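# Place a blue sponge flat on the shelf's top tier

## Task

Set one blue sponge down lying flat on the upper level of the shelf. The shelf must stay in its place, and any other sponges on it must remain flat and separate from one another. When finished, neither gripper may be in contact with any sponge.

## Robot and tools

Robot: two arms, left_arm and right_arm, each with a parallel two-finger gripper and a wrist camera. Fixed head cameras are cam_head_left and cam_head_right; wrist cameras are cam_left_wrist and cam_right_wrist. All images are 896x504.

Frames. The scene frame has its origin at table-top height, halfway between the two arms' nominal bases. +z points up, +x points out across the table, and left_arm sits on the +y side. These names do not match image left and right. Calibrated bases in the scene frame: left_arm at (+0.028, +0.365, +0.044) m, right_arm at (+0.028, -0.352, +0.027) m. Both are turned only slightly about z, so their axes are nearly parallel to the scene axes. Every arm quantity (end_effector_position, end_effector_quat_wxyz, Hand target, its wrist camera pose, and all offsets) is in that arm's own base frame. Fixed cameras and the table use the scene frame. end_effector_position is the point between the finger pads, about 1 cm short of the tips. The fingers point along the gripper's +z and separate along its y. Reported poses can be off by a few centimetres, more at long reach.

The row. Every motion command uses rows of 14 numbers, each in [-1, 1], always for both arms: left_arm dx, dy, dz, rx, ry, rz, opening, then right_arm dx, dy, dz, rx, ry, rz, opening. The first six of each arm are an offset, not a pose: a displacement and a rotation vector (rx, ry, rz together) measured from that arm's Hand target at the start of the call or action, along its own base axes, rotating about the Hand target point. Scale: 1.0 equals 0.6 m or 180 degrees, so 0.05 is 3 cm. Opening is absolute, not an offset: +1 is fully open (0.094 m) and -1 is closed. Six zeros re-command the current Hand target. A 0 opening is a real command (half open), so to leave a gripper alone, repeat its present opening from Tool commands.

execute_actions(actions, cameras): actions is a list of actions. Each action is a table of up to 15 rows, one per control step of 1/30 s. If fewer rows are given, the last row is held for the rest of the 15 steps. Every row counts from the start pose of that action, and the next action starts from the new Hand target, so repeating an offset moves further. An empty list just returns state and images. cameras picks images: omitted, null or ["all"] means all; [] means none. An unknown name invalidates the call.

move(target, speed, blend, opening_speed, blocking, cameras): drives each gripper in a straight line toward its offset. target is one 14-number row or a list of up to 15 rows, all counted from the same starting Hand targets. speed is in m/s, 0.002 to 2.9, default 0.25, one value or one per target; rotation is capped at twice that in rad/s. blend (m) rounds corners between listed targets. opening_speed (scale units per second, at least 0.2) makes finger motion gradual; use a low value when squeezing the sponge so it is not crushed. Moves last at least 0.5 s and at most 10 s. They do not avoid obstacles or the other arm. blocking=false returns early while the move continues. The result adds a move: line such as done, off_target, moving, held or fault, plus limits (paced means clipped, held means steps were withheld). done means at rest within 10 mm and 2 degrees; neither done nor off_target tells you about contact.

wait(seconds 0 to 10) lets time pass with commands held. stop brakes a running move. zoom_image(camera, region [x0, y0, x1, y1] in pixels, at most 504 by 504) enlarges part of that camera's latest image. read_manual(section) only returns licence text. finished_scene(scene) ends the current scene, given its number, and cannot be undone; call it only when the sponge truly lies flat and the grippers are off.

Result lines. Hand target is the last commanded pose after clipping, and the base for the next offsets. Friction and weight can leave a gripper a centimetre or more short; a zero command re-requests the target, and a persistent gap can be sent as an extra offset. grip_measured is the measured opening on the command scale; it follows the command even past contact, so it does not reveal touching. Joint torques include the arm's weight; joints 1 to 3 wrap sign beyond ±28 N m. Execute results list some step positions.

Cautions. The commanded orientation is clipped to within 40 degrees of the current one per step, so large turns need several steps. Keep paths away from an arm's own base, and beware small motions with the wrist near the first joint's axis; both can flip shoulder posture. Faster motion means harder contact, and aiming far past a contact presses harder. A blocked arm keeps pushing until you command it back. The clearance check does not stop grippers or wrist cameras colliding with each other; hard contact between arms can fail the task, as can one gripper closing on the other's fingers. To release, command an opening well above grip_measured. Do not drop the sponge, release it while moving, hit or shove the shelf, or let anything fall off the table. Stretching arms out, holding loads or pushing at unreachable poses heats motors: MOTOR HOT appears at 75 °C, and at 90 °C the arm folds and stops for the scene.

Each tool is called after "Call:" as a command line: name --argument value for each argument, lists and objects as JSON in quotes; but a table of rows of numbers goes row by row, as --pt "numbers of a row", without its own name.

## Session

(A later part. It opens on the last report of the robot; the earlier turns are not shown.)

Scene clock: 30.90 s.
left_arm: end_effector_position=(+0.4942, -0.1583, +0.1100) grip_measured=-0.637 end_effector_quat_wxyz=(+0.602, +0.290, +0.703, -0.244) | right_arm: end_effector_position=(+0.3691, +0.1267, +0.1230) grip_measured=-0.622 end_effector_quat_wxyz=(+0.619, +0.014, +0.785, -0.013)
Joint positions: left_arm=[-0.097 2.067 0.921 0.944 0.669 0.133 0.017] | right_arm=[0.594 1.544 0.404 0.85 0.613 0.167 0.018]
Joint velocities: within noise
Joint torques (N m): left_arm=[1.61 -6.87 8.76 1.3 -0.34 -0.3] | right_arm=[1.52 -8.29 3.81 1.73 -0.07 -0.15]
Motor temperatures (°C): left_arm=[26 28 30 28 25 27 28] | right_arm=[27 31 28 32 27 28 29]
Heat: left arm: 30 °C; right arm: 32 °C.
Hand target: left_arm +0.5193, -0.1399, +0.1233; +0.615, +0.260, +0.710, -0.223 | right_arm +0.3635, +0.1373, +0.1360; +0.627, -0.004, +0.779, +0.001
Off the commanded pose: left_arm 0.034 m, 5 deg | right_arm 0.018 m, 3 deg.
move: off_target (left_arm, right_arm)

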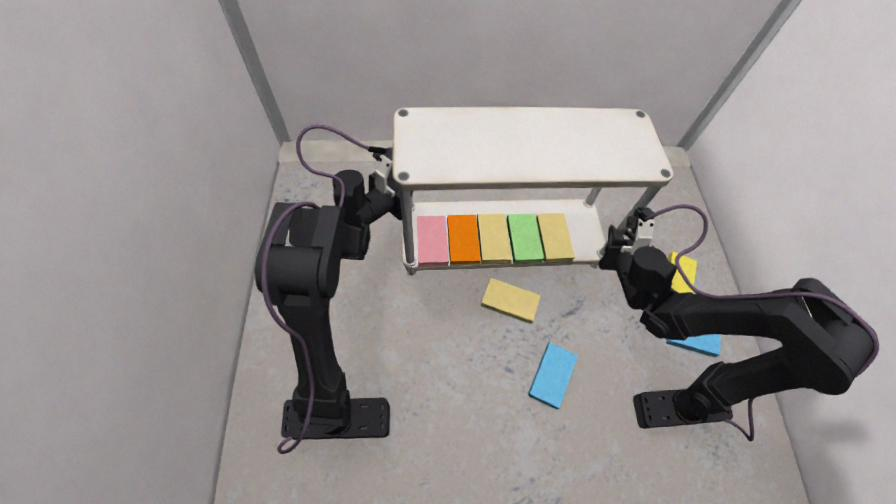

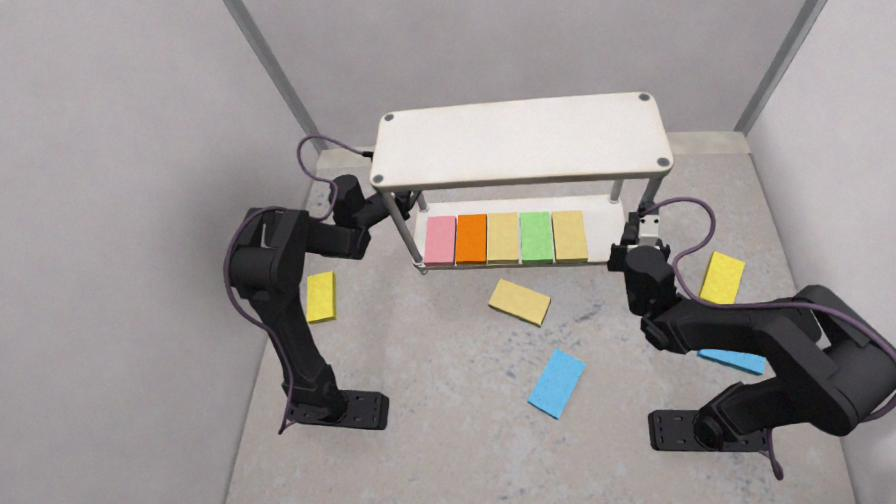

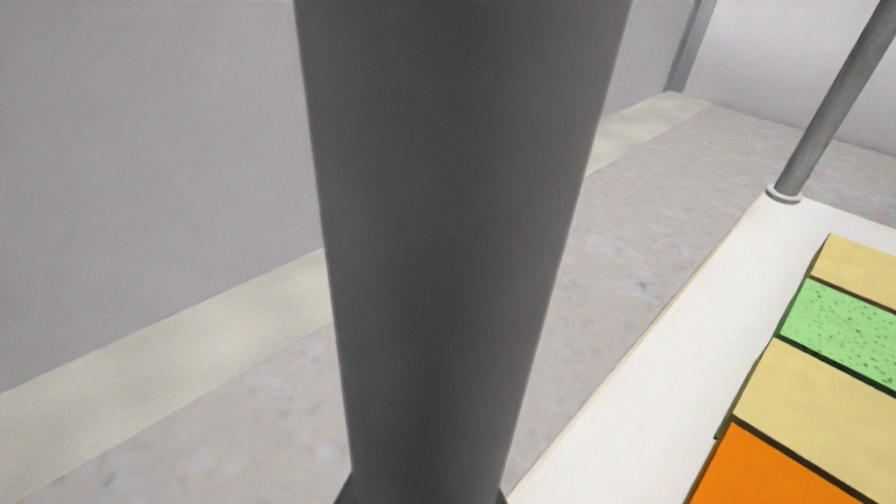

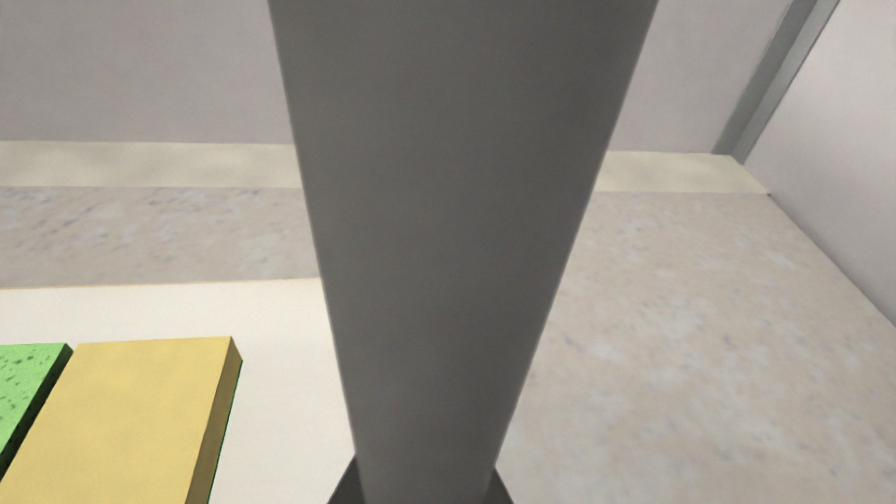

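Call:
move --target '[-0.045,0.012,0,0,0,0,-0.75,-0.007,0.016,0,0,0,0,-0.75]' --speed 0.05 --cameras '["cam_head_left","cam_head_right"]'

Call:
zoom_image --camera "cam_head_left" --region '[380, 90, 680, 200]'

Scene clock: 32.30 s.
left_arm: end_effector_position=(+0.4893, -0.1519, +0.1090) grip_measured=-0.637 end_effector_quat_wxyz=(+0.601, +0.286, +0.706, -0.241) | right_arm: end_effector_position=(+0.3635, +0.1330, +0.1228) grip_measured=-0.622 end_effector_quat_wxyz=(+0.619, +0.018, +0.785, -0.015)
Joint positions: left_arm=[-0.085 2.05 0.892 0.95 0.671 0.134 0.017] | right_arm=[0.634 1.544 0.404 0.842 0.659 0.185 0.018]
Joint velocities: within noise
Joint torques (N m): left_arm=[1.68 -10.22 2.44 1.63 -0.24 -0.26] | right_arm=[1.88 -7.75 4.51 1.69 -0.1 -0.18]
Motor temperatures (°C): left_arm=[26 28 30 28 25 27 28] | right_arm=[27 32 28 32 27 28 29]
Heat: left arm: 30 °C; right arm: 32 °C.
Hand target: left_arm +0.4923, -0.1327, +0.1233; +0.615, +0.260, +0.710, -0.223 | right_arm +0.3593, +0.1469, +0.1360; +0.627, -0.004, +0.779, +0.001
Off the commanded pose: left_arm 0.024 m, 4 deg | right_arm 0.020 m, 3 deg.
move: off_target (left_arm, right_arm)
Images, in order (width x height): cam_head_left 896x504, cam_head_right 896x504.

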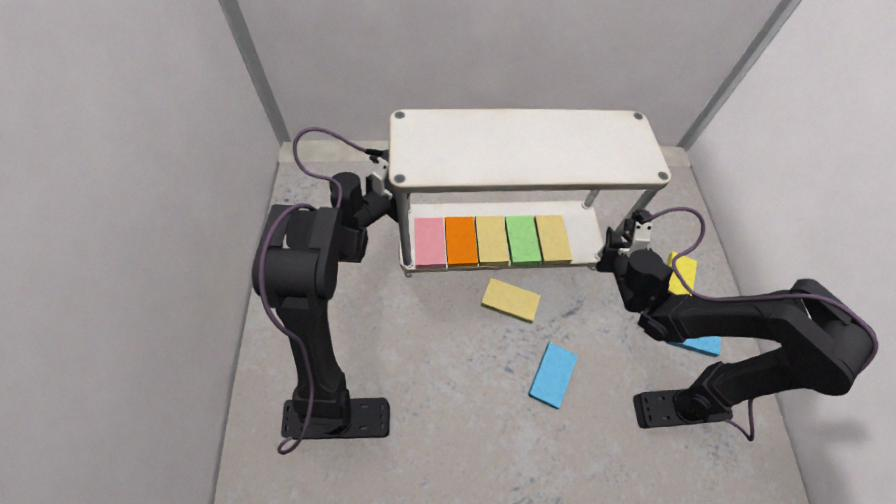

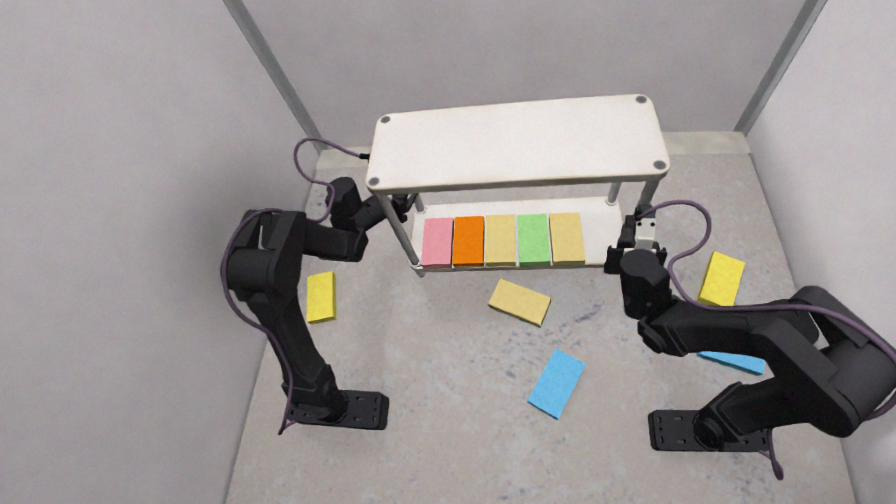

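Scaled by 1.680 from the camera's 896x504 image, which has a finer 1280x720 frame.

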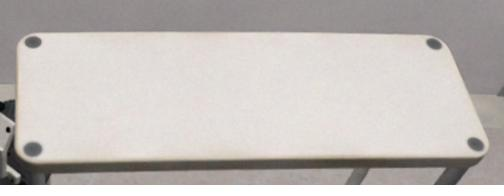

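Call:
move --target '[-0.016,0,0,0,0,0,-0.75,0.012,0,0,0,0,0,-0.75]' --speed 0.05 --cameras '["cam_head_left","cam_head_right"]'

Call:
zoom_image --camera "cam_head_left" --region '[380, 90, 680, 200]'

Scene clock: 33.50 s.
left_arm: end_effector_position=(+0.4819, -0.1482, +0.1091) grip_measured=-0.637 end_effector_quat_wxyz=(+0.602, +0.282, +0.708, -0.236) | right_arm: end_effector_position=(+0.3633, +0.1351, +0.1225) grip_measured=-0.622 end_effector_quat_wxyz=(+0.619, +0.015, +0.785, -0.011)
Joint positions: left_arm=[-0.082 2.026 0.851 0.967 0.66 0.134 0.017] | right_arm=[0.635 1.544 0.404 0.842 0.65 0.185 0.018]
Joint velocities: within noise
Joint torques (N m): left_arm=[1.28 -10.15 2.17 1.64 -0.14 -0.27] | right_arm=[0.28 -6.13 6.04 1.74 -0.17 -0.24]
Motor temperatures (°C): left_arm=[26 29 30 28 25 27 28] | right_arm=[27 31 28 32 27 28 29]
Heat: left arm: 30 °C; right arm: 32 °C.
Hand target: left_arm +0.4827, -0.1327, +0.1233; +0.615, +0.260, +0.710, -0.223 | right_arm +0.3665, +0.1469, +0.1360; +0.627, -0.004, +0.779, +0.001
Off the commanded pose: left_arm 0.021 m, 3 deg | right_arm 0.018 m, 3 deg.
move: off_target (left_arm, right_arm)
Images, in order (width x height): cam_head_left 896x504, cam_head_right 896x504.

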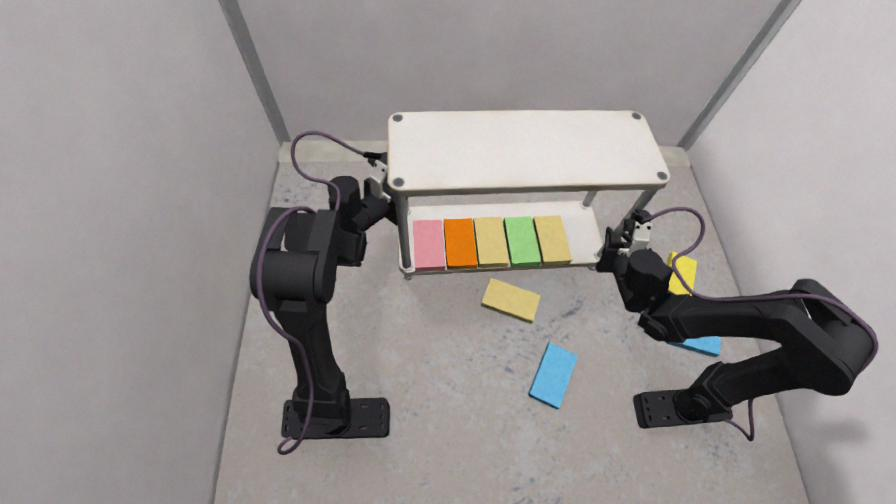

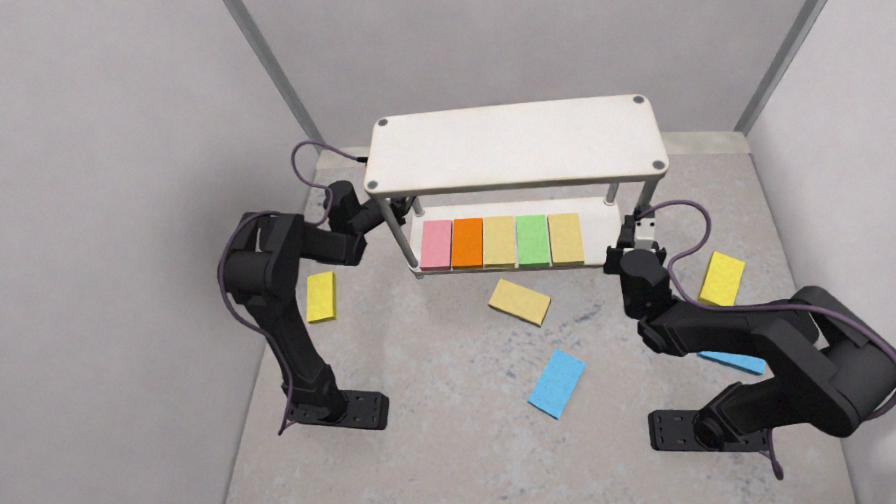

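Scaled by 1.680 from the camera's 896x504 image, which has a finer 1280x720 frame.

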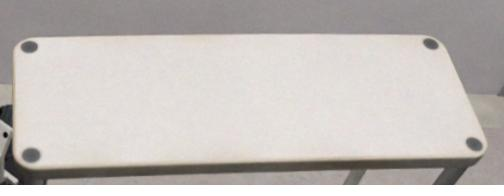

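Call:
move --pt "0.004 -0.022 -0.015 0 0 0 -0.75 0.002 -0.018 -0.015 0 0 0 -0.75" --pt "0.004 -0.022 -0.015 0 0 0 0.3 0.002 -0.018 -0.015 0 0 0 0.3" --speed 0.05 --opening_speed 1 --cameras '["cam_head_left","cam_left_wrist","cam_right_wrist"]'

Call:
zoom_image --camera "cam_head_left" --region '[380, 90, 680, 200]'

Scene clock: 36.57 s.
left_arm: end_effector_position=(+0.4867, -0.1471, +0.1085) grip_measured=+0.297 end_effector_quat_wxyz=(+0.604, +0.260, +0.719, -0.228) | right_arm: end_effector_position=(+0.3655, +0.1349, +0.1222) grip_measured=+0.297 end_effector_quat_wxyz=(+0.618, +0.007, +0.786, -0.006)
Joint positions: left_arm=[-0.096 2.026 0.851 0.97 0.602 0.104 0.061] | right_arm=[0.618 1.544 0.402 0.848 0.616 0.173 0.061]
Joint velocities: within noise
Joint torques (N m): left_arm=[-0.39 -7.36 2.78 1.96 -0.03 -0.08] | right_arm=[-0.73 -4.6 3.62 2.35 -0.22 -0.22]
Motor temperatures (°C): left_arm=[26 29 29 29 25 27 28] | right_arm=[27 31 28 33 27 28 29]
Heat: left arm: 29 °C; right arm: 33 °C.
Hand target: left_arm +0.4851, -0.1459, +0.1143; +0.615, +0.260, +0.710, -0.223 | right_arm +0.3677, +0.1361, +0.1270; +0.627, -0.004, +0.779, +0.001
Off the commanded pose: left_arm 0.006 m, 2 deg | right_arm 0.005 m, 2 deg.
move: done; target 2's new opening was sent with left_arm's hand 0.006 m and 3 deg from that target
Images, in order (width x height): cam_head_left 896x504, cam_left_wrist 896x504, cam_right_wrist 896x504.

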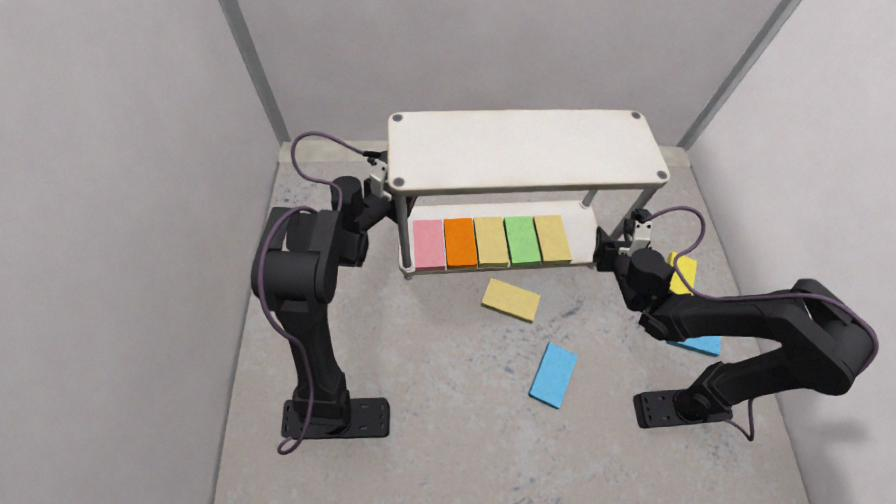

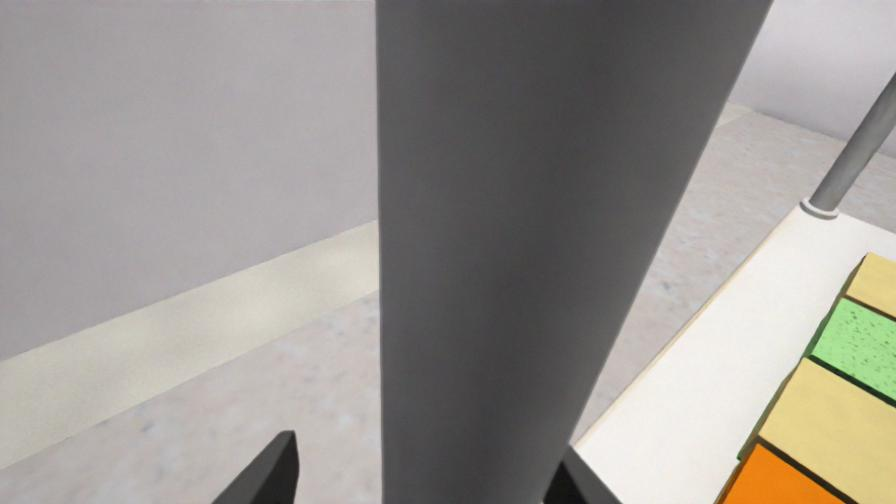

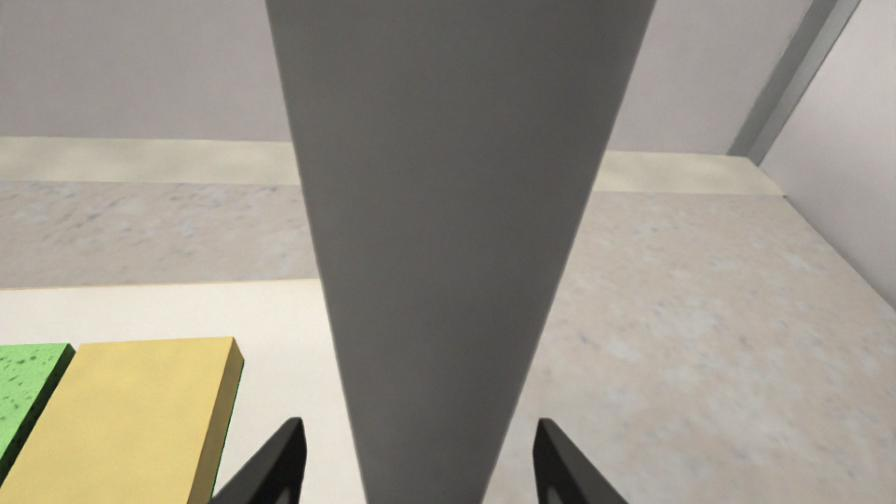

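Scaled by 1.680 from the camera's 896x504 image, which has a finer 1280x720 frame.

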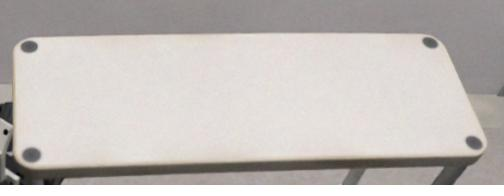

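Call:
move --pt "-0.167 0.14 0.01 0 0 0 0.3 -0.2 0 0 0 0 0 0.3" --pt "-0.4085 0.143 0.176 0.1 0.12 0 0.8 -0.2 -0.25 0.05 0 0 0 0.3" --speed 0.2 --blend 0.02

Scene clock: 42.33 s.
left_arm: end_effector_position=(+0.2397, -0.0576, +0.2003) grip_measured=+0.797 end_effector_quat_wxyz=(+0.412, +0.291, +0.848, -0.163) | right_arm: end_effector_position=(+0.2498, -0.0141, +0.1384) grip_measured=+0.297 end_effector_quat_wxyz=(+0.621, +0.003, +0.784, +0.003)
Joint positions: left_arm=[0.248 0.854 0.801 -0.872 0.706 0.664 0.084] | right_arm=[-0.199 0.161 0.059 -0.134 -0.195 -0.037 0.061]
Joint velocities: within noise
Joint torques (N m): left_arm=[-0.44 0.14 9.83 0.85 0.25 0.06] | right_arm=[-0.51 1.22 10.17 1.71 -0.18 -0.07]
Motor temperatures (°C): left_arm=[26 29 30 29 25 27 28] | right_arm=[27 31 28 33 27 28 29]
Heat: left arm: 30 °C; right arm: 33 °C.
Hand target: left_arm +0.2400, -0.0601, +0.2199; +0.424, +0.306, +0.838, -0.155 | right_arm +0.2477, -0.0139, +0.1570; +0.627, -0.004, +0.779, +0.001
Off the commanded pose: left_arm 0.020 m, 3 deg | right_arm 0.019 m, 1 deg.
move: off_target (left_arm, right_arm); target 2's new opening was sent with left_arm's hand 0.020 m and 3 deg from that target

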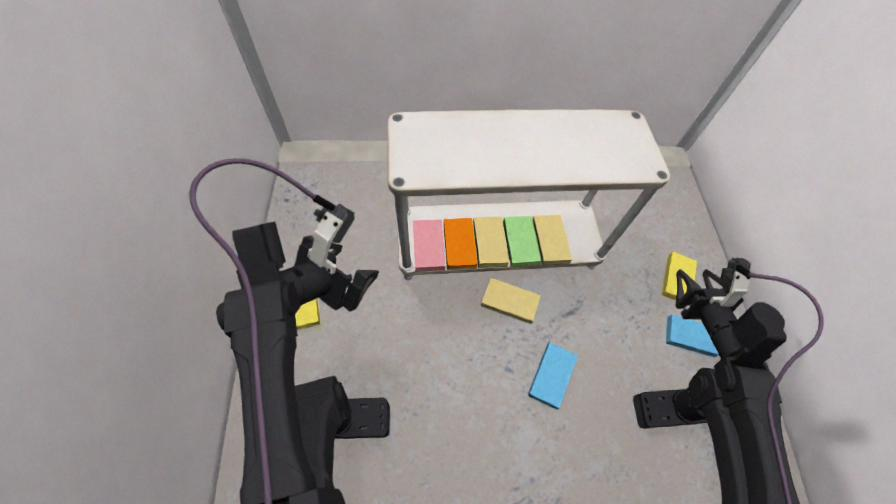

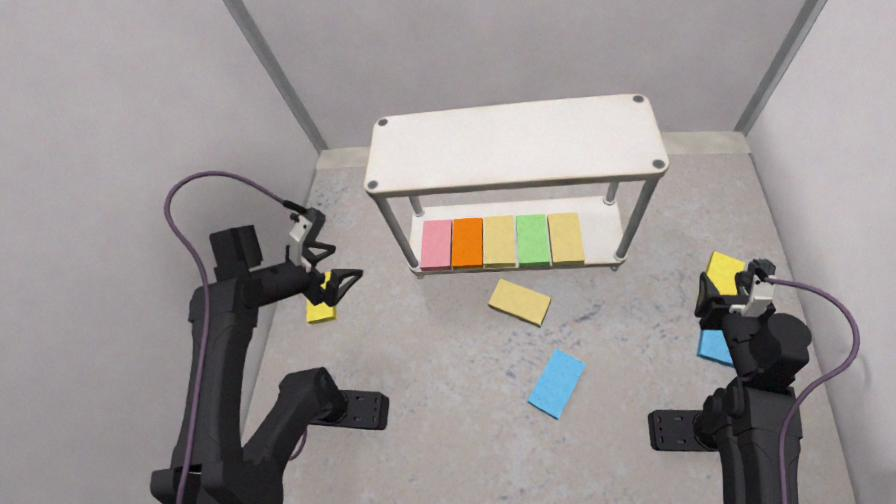

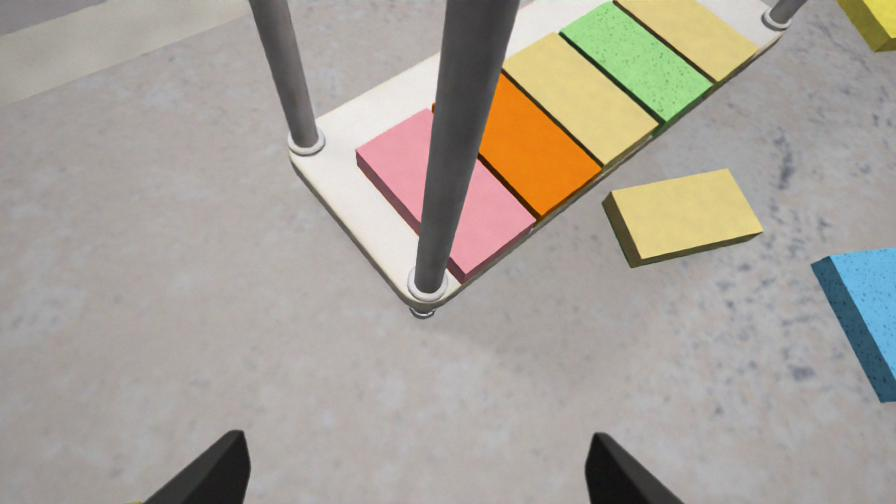

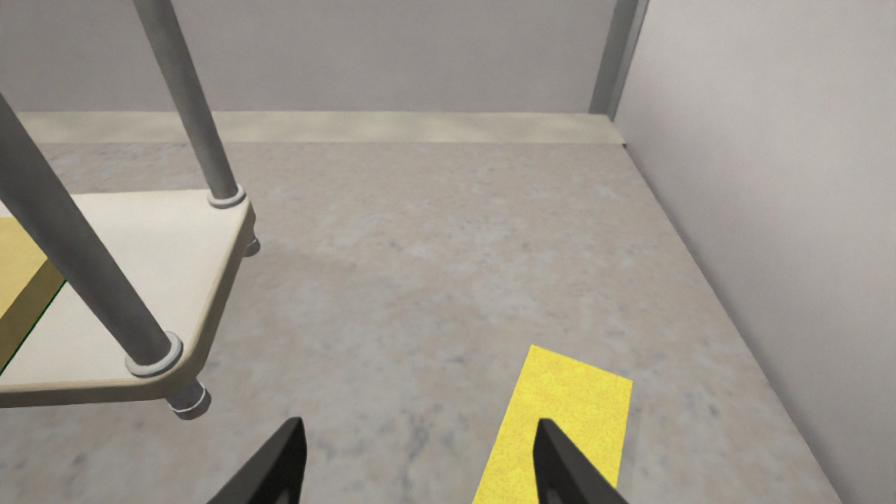

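Call:
move --pt "-0.25 -0.25 0.133 0.084 0.1 0.001 1 0 0 0 0 0 0 0.3" --pt "-0.333 -0.61 -0.316 0.021 0.03 0.0588 1 0 0 0 0 0 0 0.3" --speed 0.25 --blend 0.05

Scene clock: 46.07 s.
left_arm: end_effector_position=(+0.0392, -0.4054, +0.0132) grip_measured=+0.997 end_effector_quat_wxyz=(+0.363, +0.255, +0.893, -0.070) | right_arm: end_effector_position=(+0.2499, -0.0141, +0.1367) grip_measured=+0.297 end_effector_quat_wxyz=(+0.618, +0.003, +0.786, +0.004)
Joint positions: left_arm=[-1.771 2.018 1.162 -0.469 -0.723 -1.12 0.094] | right_arm=[-0.199 0.168 0.059 -0.134 -0.195 -0.037 0.061]
Joint velocities: left_arm=[-0.046 -0.002 -0.012 0.037 0.022 -0.022 -0.001] | right_arm=[within noise]
Joint torques (N m): left_arm=[-0.27 -6.69 7.46 0.87 -0.8 -0.08] | right_arm=[-0.49 0.81 10.17 1.73 -0.18 -0.07]
Motor temperatures (°C): left_arm=[26 29 30 29 25 27 28] | right_arm=[27 30 30 33 27 28 29]
Heat: left arm: 30 °C; right arm: 33 °C.
Hand target: left_arm +0.0402, -0.4261, +0.0303; +0.386, +0.233, +0.887, -0.102 | right_arm +0.2477, -0.0139, +0.1570; +0.627, -0.004, +0.779, +0.001
Off the commanded pose: left_arm 0.027 m, 5 deg | right_arm 0.020 m, 2 deg.
move: off_target (left_arm, right_arm)

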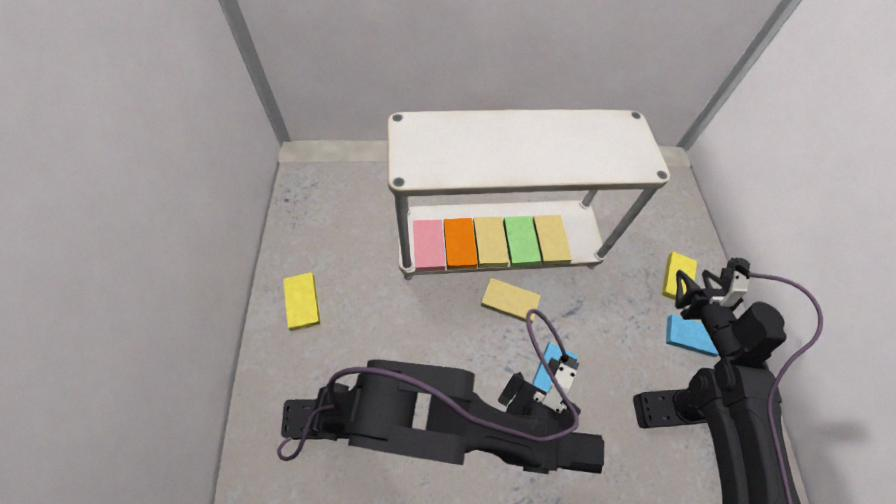

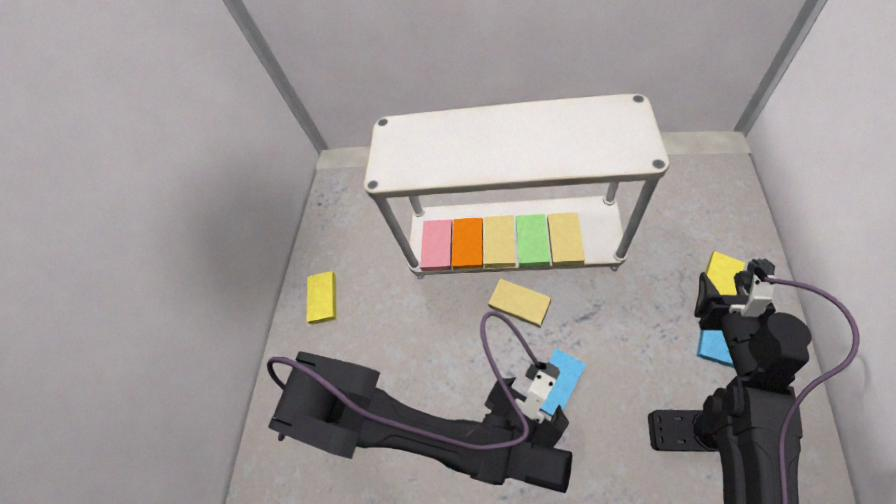

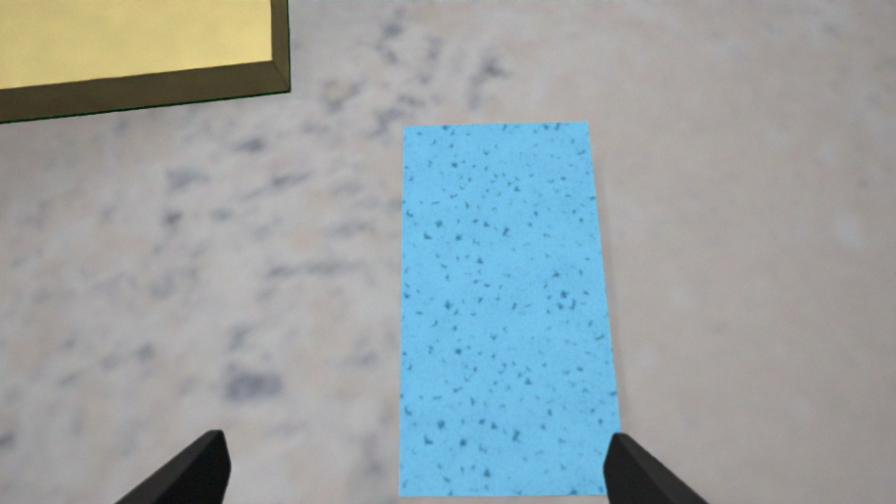

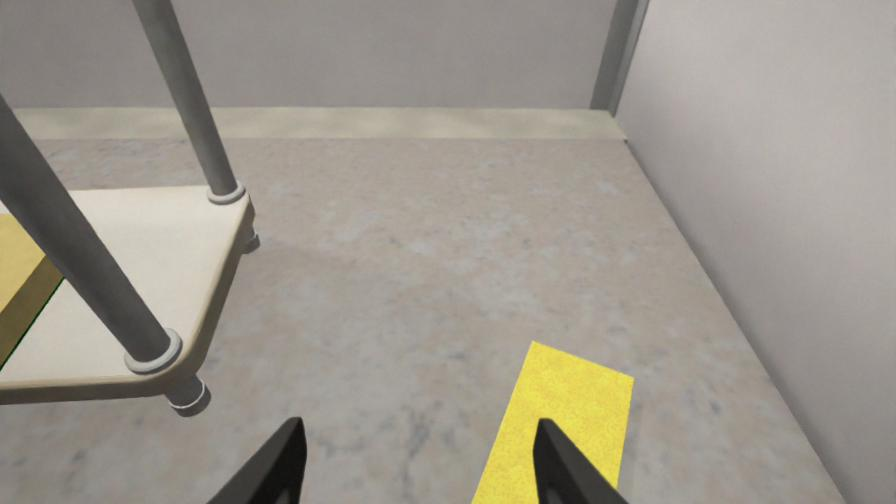

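Call:
move --target '[-0.02,-0.05,0.008,0,0,0,1,0,0,0,0,0,0,0.3]' --speed 0.1 --cameras '["cam_left_wrist"]'

Scene clock: 47.83 s.
left_arm: end_effector_position=(+0.0296, -0.4459, +0.0212) grip_measured=+0.997 end_effector_quat_wxyz=(+0.366, +0.243, +0.894, -0.094) | right_arm: end_effector_position=(+0.2499, -0.0141, +0.1367) grip_measured=+0.297 end_effector_quat_wxyz=(+0.618, +0.003, +0.786, +0.004)
Joint positions: left_arm=[-1.775 2.11 1.332 -0.501 -0.728 -1.133 0.094] | right_arm=[-0.199 0.168 0.059 -0.134 -0.195 -0.037 0.061]
Joint velocities: within noise
Joint torques (N m): left_arm=[-0.42 -7.23 8.03 0.45 -0.81 -0.09] | right_arm=[-0.49 0.81 10.17 1.73 -0.17 -0.07]
Motor temperatures (°C): left_arm=[26 29 30 28 25 27 28] | right_arm=[27 30 30 34 27 28 29]
Heat: left arm: 30 °C; right arm: 34 °C.
Hand target: left_arm +0.0282, -0.4561, +0.0351; +0.386, +0.233, +0.887, -0.102 | right_arm +0.2477, -0.0139, +0.1570; +0.627, -0.004, +0.779, +0.001
Off the commanded pose: left_arm 0.017 m, 3 deg | right_arm 0.020 m, 2 deg.
move: off_target (left_arm, right_arm)
Images, in order (width x height): cam_left_wrist 896x504.

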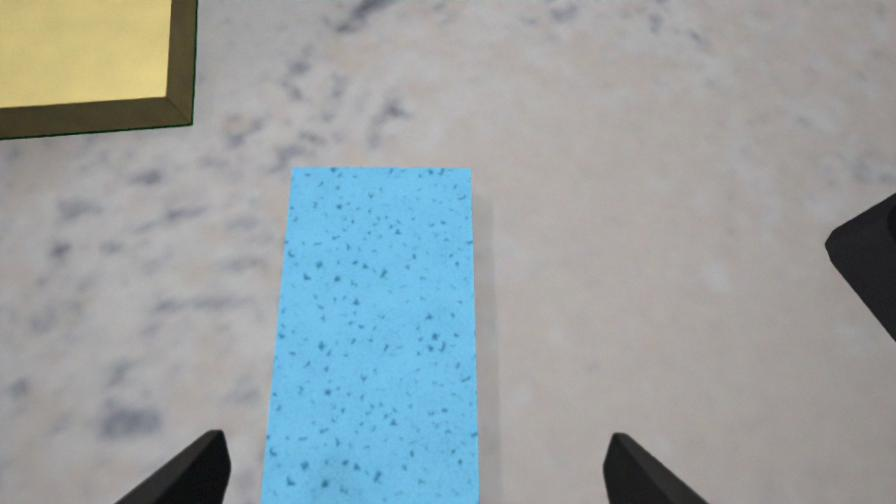

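Call:
move --target '[0.035,0.008,-0.035,0,0,0,1,0,0,0,0,0,0,0.3]' --speed 0.1 --cameras '["cam_left_wrist"]'

Scene clock: 49.53 s.
left_arm: end_effector_position=(+0.0471, -0.4498, +0.0144) grip_measured=+0.997 end_effector_quat_wxyz=(+0.371, +0.234, +0.893, -0.098) | right_arm: end_effector_position=(+0.2499, -0.0141, +0.1367) grip_measured=+0.297 end_effector_quat_wxyz=(+0.618, +0.003, +0.786, +0.004)
Joint positions: left_arm=[-1.734 2.121 1.306 -0.423 -0.728 -1.094 0.094] | right_arm=[-0.199 0.168 0.059 -0.134 -0.195 -0.037 0.061]
Joint velocities: within noise
Joint torques (N m): left_arm=[0.29 -7.5 3.41 1.02 -0.64 0.06] | right_arm=[-0.49 0.83 10.17 1.73 -0.18 -0.07]
Motor temperatures (°C): left_arm=[26 29 30 28 25 27 28] | right_arm=[27 30 30 34 27 28 29]
Heat: left arm: 30 °C; right arm: 34 °C.
Hand target: left_arm +0.0492, -0.4513, +0.0141; +0.386, +0.233, +0.887, -0.102 | right_arm +0.2477, -0.0139, +0.1570; +0.627, -0.004, +0.779, +0.001
Off the commanded pose: left_arm 0.003 m, 2 deg | right_arm 0.020 m, 2 deg.
move: off_target (right_arm)
Images, in order (width x height): cam_left_wrist 896x504.

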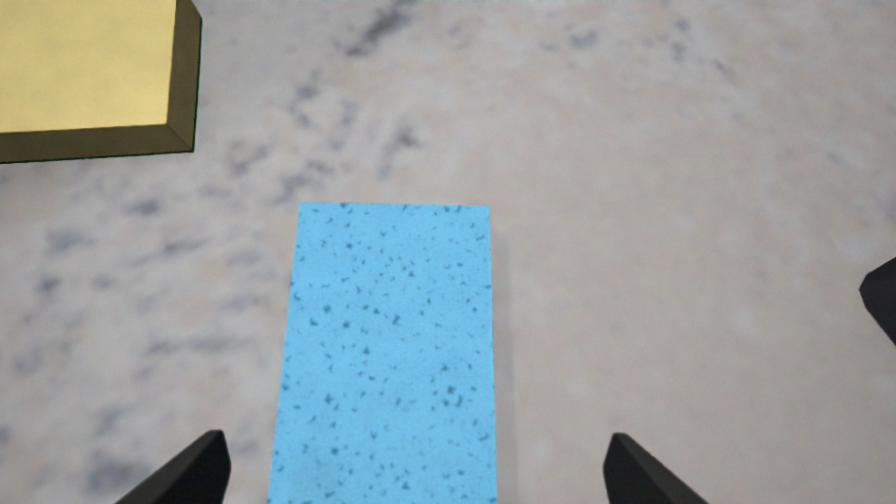

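Call:
move --target '[0.043,-0.003,-0.052,0,0,0,1,0,0,0,0,0,0,0.3]' --speed 0.1 --cameras '["cam_left_wrist"]'

Scene clock: 51.27 s.
left_arm: end_effector_position=(+0.0769, -0.4508, -0.0150) grip_measured=+0.997 end_effector_quat_wxyz=(+0.381, +0.231, +0.890, -0.094) | right_arm: end_effector_position=(+0.2499, -0.0141, +0.1367) grip_measured=+0.297 end_effector_quat_wxyz=(+0.618, +0.003, +0.786, +0.004)
Joint positions: left_arm=[-1.667 2.181 1.245 -0.248 -0.728 -1.01 0.094] | right_arm=[-0.199 0.168 0.059 -0.134 -0.195 -0.037 0.061]
Joint velocities: within noise
Joint torques (N m): left_arm=[0.13 -7.71 3.12 1.13 -0.38 0.05] | right_arm=[-0.49 0.83 10.17 1.73 -0.18 -0.07]
Motor temperatures (°C): left_arm=[26 29 30 28 25 27 28] | right_arm=[27 30 31 34 27 28 28]
Heat: left arm: 30 °C; right arm: 34 °C.
Hand target: left_arm +0.0750, -0.4531, -0.0171; +0.386, +0.233, +0.887, -0.102 | right_arm +0.2477, -0.0139, +0.1570; +0.627, -0.004, +0.779, +0.001
Off the commanded pose: left_arm 0.004 m, 1 deg | right_arm 0.020 m, 2 deg.
move: off_target (right_arm)
Images, in order (width x height): cam_left_wrist 896x504.

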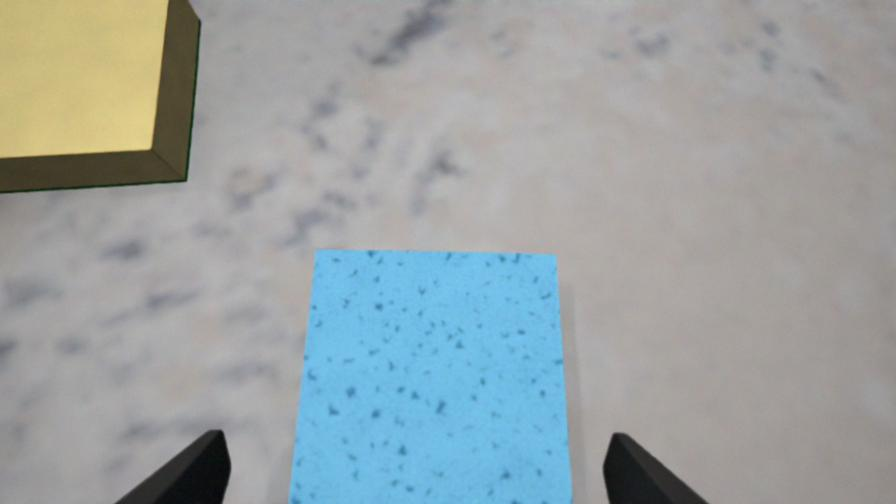

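Call:
move --pt "-0.007 0.003 -0.017 0 0 0 1 0 0 0 0 0 0 0.3" --pt "-0.007 0.003 -0.017 0 0 0 0.15 0 0 0 0 0 0 0.3" --speed 0.08 --opening_speed 1 --cameras '["cam_left_wrist"]'

Scene clock: 53.97 s.
left_arm: end_effector_position=(+0.0757, -0.4490, -0.0252) grip_measured=+0.349 end_effector_quat_wxyz=(+0.381, +0.237, +0.889, -0.091) | right_arm: end_effector_position=(+0.2499, -0.0141, +0.1367) grip_measured=+0.297 end_effector_quat_wxyz=(+0.618, +0.003, +0.786, +0.004)
Joint positions: left_arm=[-1.67 2.202 1.233 -0.22 -0.728 -1.002 0.063] | right_arm=[-0.199 0.168 0.059 -0.134 -0.195 -0.037 0.061]
Joint velocities: within noise
Joint torques (N m): left_arm=[-0.46 -7.53 3.08 1.09 -0.42 -0.09] | right_arm=[-0.49 0.81 10.17 1.73 -0.17 -0.07]
Motor temperatures (°C): left_arm=[26 29 30 28 25 27 28] | right_arm=[27 30 31 34 27 28 28]
Heat: left arm: 30 °C; right arm: 34 °C.
Hand target: left_arm +0.0708, -0.4513, -0.0273; +0.386, +0.233, +0.887, -0.102 | right_arm +0.2477, -0.0139, +0.1570; +0.627, -0.004, +0.779, +0.001
Off the commanded pose: left_arm 0.006 m, 1 deg | right_arm 0.020 m, 2 deg.
move: off_target (right_arm)
Images, in order (width x height): cam_left_wrist 896x504.

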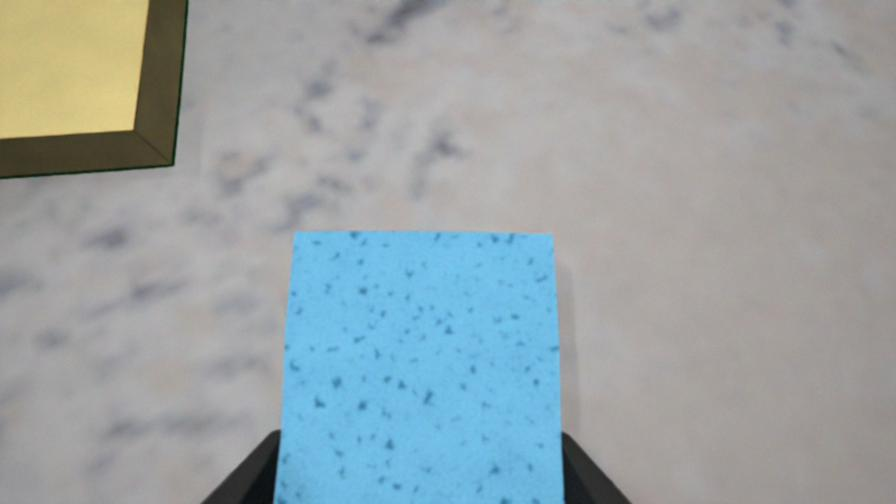

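Call:
move --pt "0 0 0.1 0 0 0 0.15 0 0 0 0 0 0 0.3" --pt "0.015 0.152 0.762 -0.035 -0.0757 0.0525 0.15 0 0 0 0 0 0 0.3" --speed 0.3 --blend 0.03 --cameras '["cam_head_left","cam_left_wrist"]'

Scene clock: 57.37 s.
left_arm: end_effector_position=(+0.0783, -0.3669, +0.4201) grip_measured=+0.347 end_effector_quat_wxyz=(+0.515, +0.175, +0.823, -0.163) | right_arm: end_effector_position=(+0.2499, -0.0141, +0.1367) grip_measured=+0.297 end_effector_quat_wxyz=(+0.618, +0.003, +0.786, +0.004)
Joint positions: left_arm=[-1.789 1.784 2.32 -1.536 -1.053 -1.031 0.063] | right_arm=[-0.199 0.168 0.059 -0.134 -0.195 -0.037 0.061]
Joint velocities: within noise
Joint torques (N m): left_arm=[-0.35 -4.72 5.44 0.67 -0.9 0.08] | right_arm=[-0.49 0.81 10.17 1.73 -0.18 -0.07]
Motor temperatures (°C): left_arm=[26 29 30 28 25 27 28] | right_arm=[27 30 32 34 27 28 28]
Heat: left arm: 30 °C; right arm: 34 °C.
Hand target: left_arm +0.0798, -0.3601, +0.4299; +0.508, +0.149, +0.844, -0.090 | right_arm +0.2477, -0.0139, +0.1570; +0.627, -0.004, +0.779, +0.001
Off the commanded pose: left_arm 0.012 m, 9 deg | right_arm 0.020 m, 2 deg.
joint sent to its limit (left arm) — joint 4 (wrist pitch), lower limit. The joint targets are off in position and orientation.
move: off_target (left_arm, right_arm); blend cut to 0.0299 m at target 1
Images, in order (width x height): cam_head_left 896x504, cam_left_wrist 896x504.

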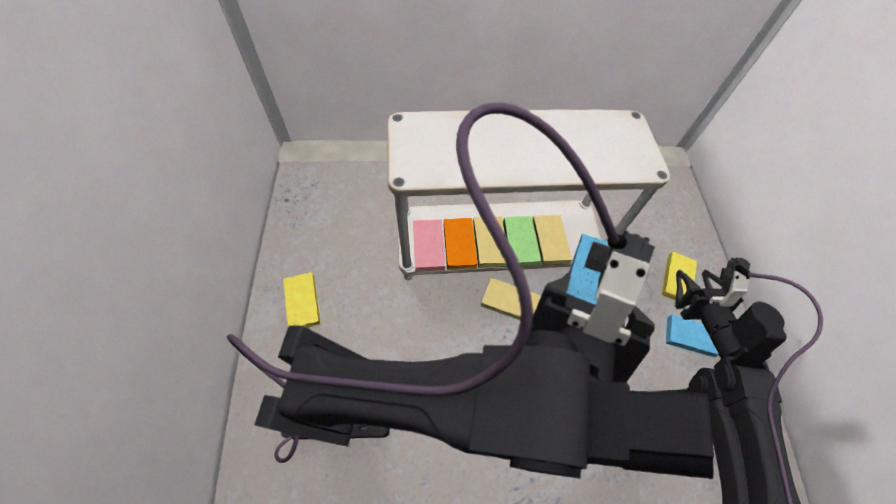

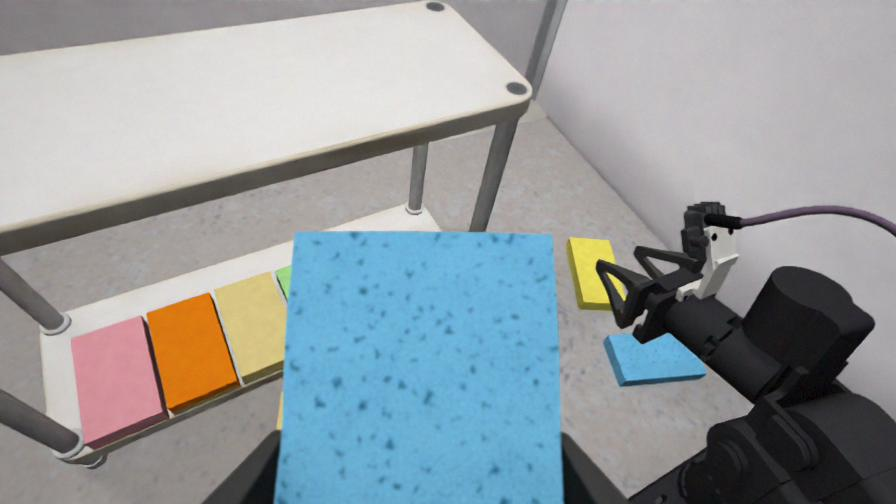

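Call:
move --target '[0.554,0.267,0.025,0,0,0.0667,0.15,0,0,0,0,0,0,0.3]' --speed 0.25 --cameras '["cam_head_left","cam_left_wrist"]'

Scene clock: 60.33 s.
left_arm: end_effector_position=(+0.4149, -0.1974, +0.4284) grip_measured=+0.347 end_effector_quat_wxyz=(+0.498, +0.061, +0.865, -0.024) | right_arm: end_effector_position=(+0.2499, -0.0141, +0.1367) grip_measured=+0.297 end_effector_quat_wxyz=(+0.618, +0.003, +0.786, +0.004)
Joint positions: left_arm=[-0.603 1.814 2.378 -1.145 -0.415 -0.237 0.063] | right_arm=[-0.199 0.168 0.059 -0.134 -0.195 -0.037 0.061]
Joint velocities: within noise
Joint torques (N m): left_arm=[-0.09 -5.24 7.8 1.49 -0.06 0.05] | right_arm=[-0.49 0.83 10.17 1.73 -0.18 -0.07]
Motor temperatures (°C): left_arm=[26 29 30 28 25 27 28] | right_arm=[27 30 33 34 27 28 28]
Heat: left arm: 30 °C; right arm: 34 °C.
Hand target: left_arm +0.4122, -0.1999, +0.4449; +0.514, +0.060, +0.855, -0.036 | right_arm +0.2477, -0.0139, +0.1570; +0.627, -0.004, +0.779, +0.001
Off the commanded pose: left_arm 0.017 m, 3 deg | right_arm 0.020 m, 2 deg.
move: off_target (left_arm, right_arm)
Images, in order (width x height): cam_head_left 896x504, cam_left_wrist 896x504.

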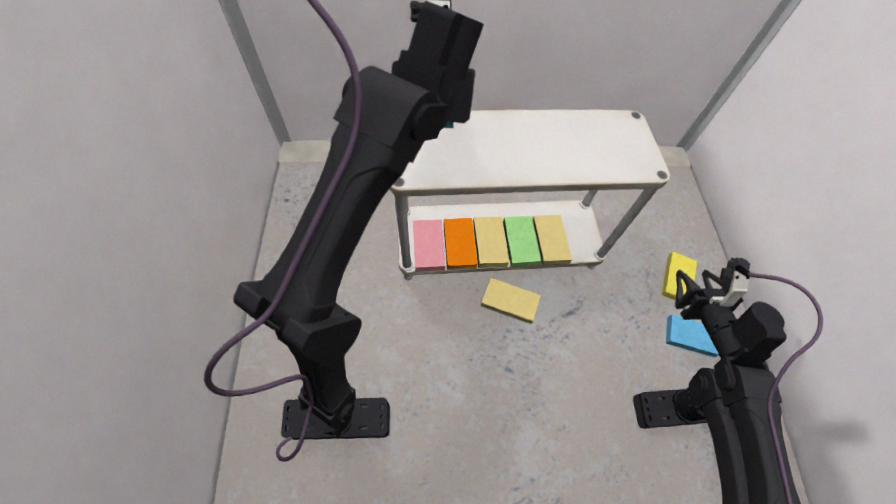

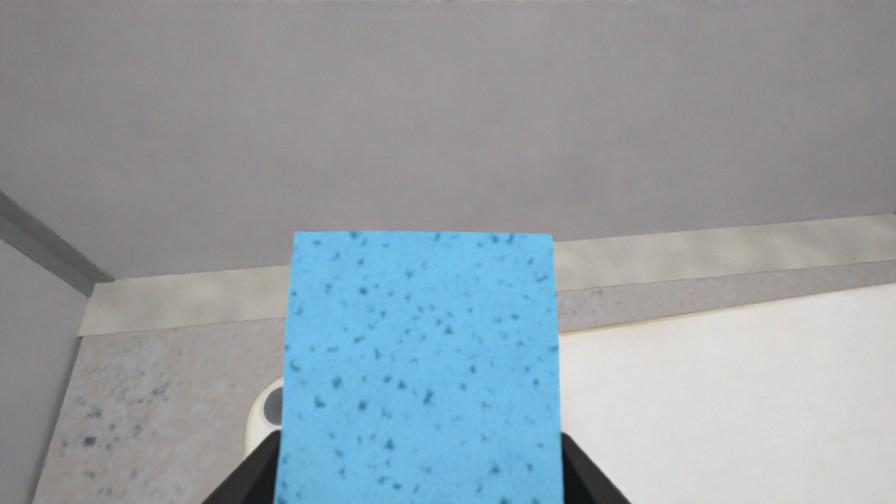

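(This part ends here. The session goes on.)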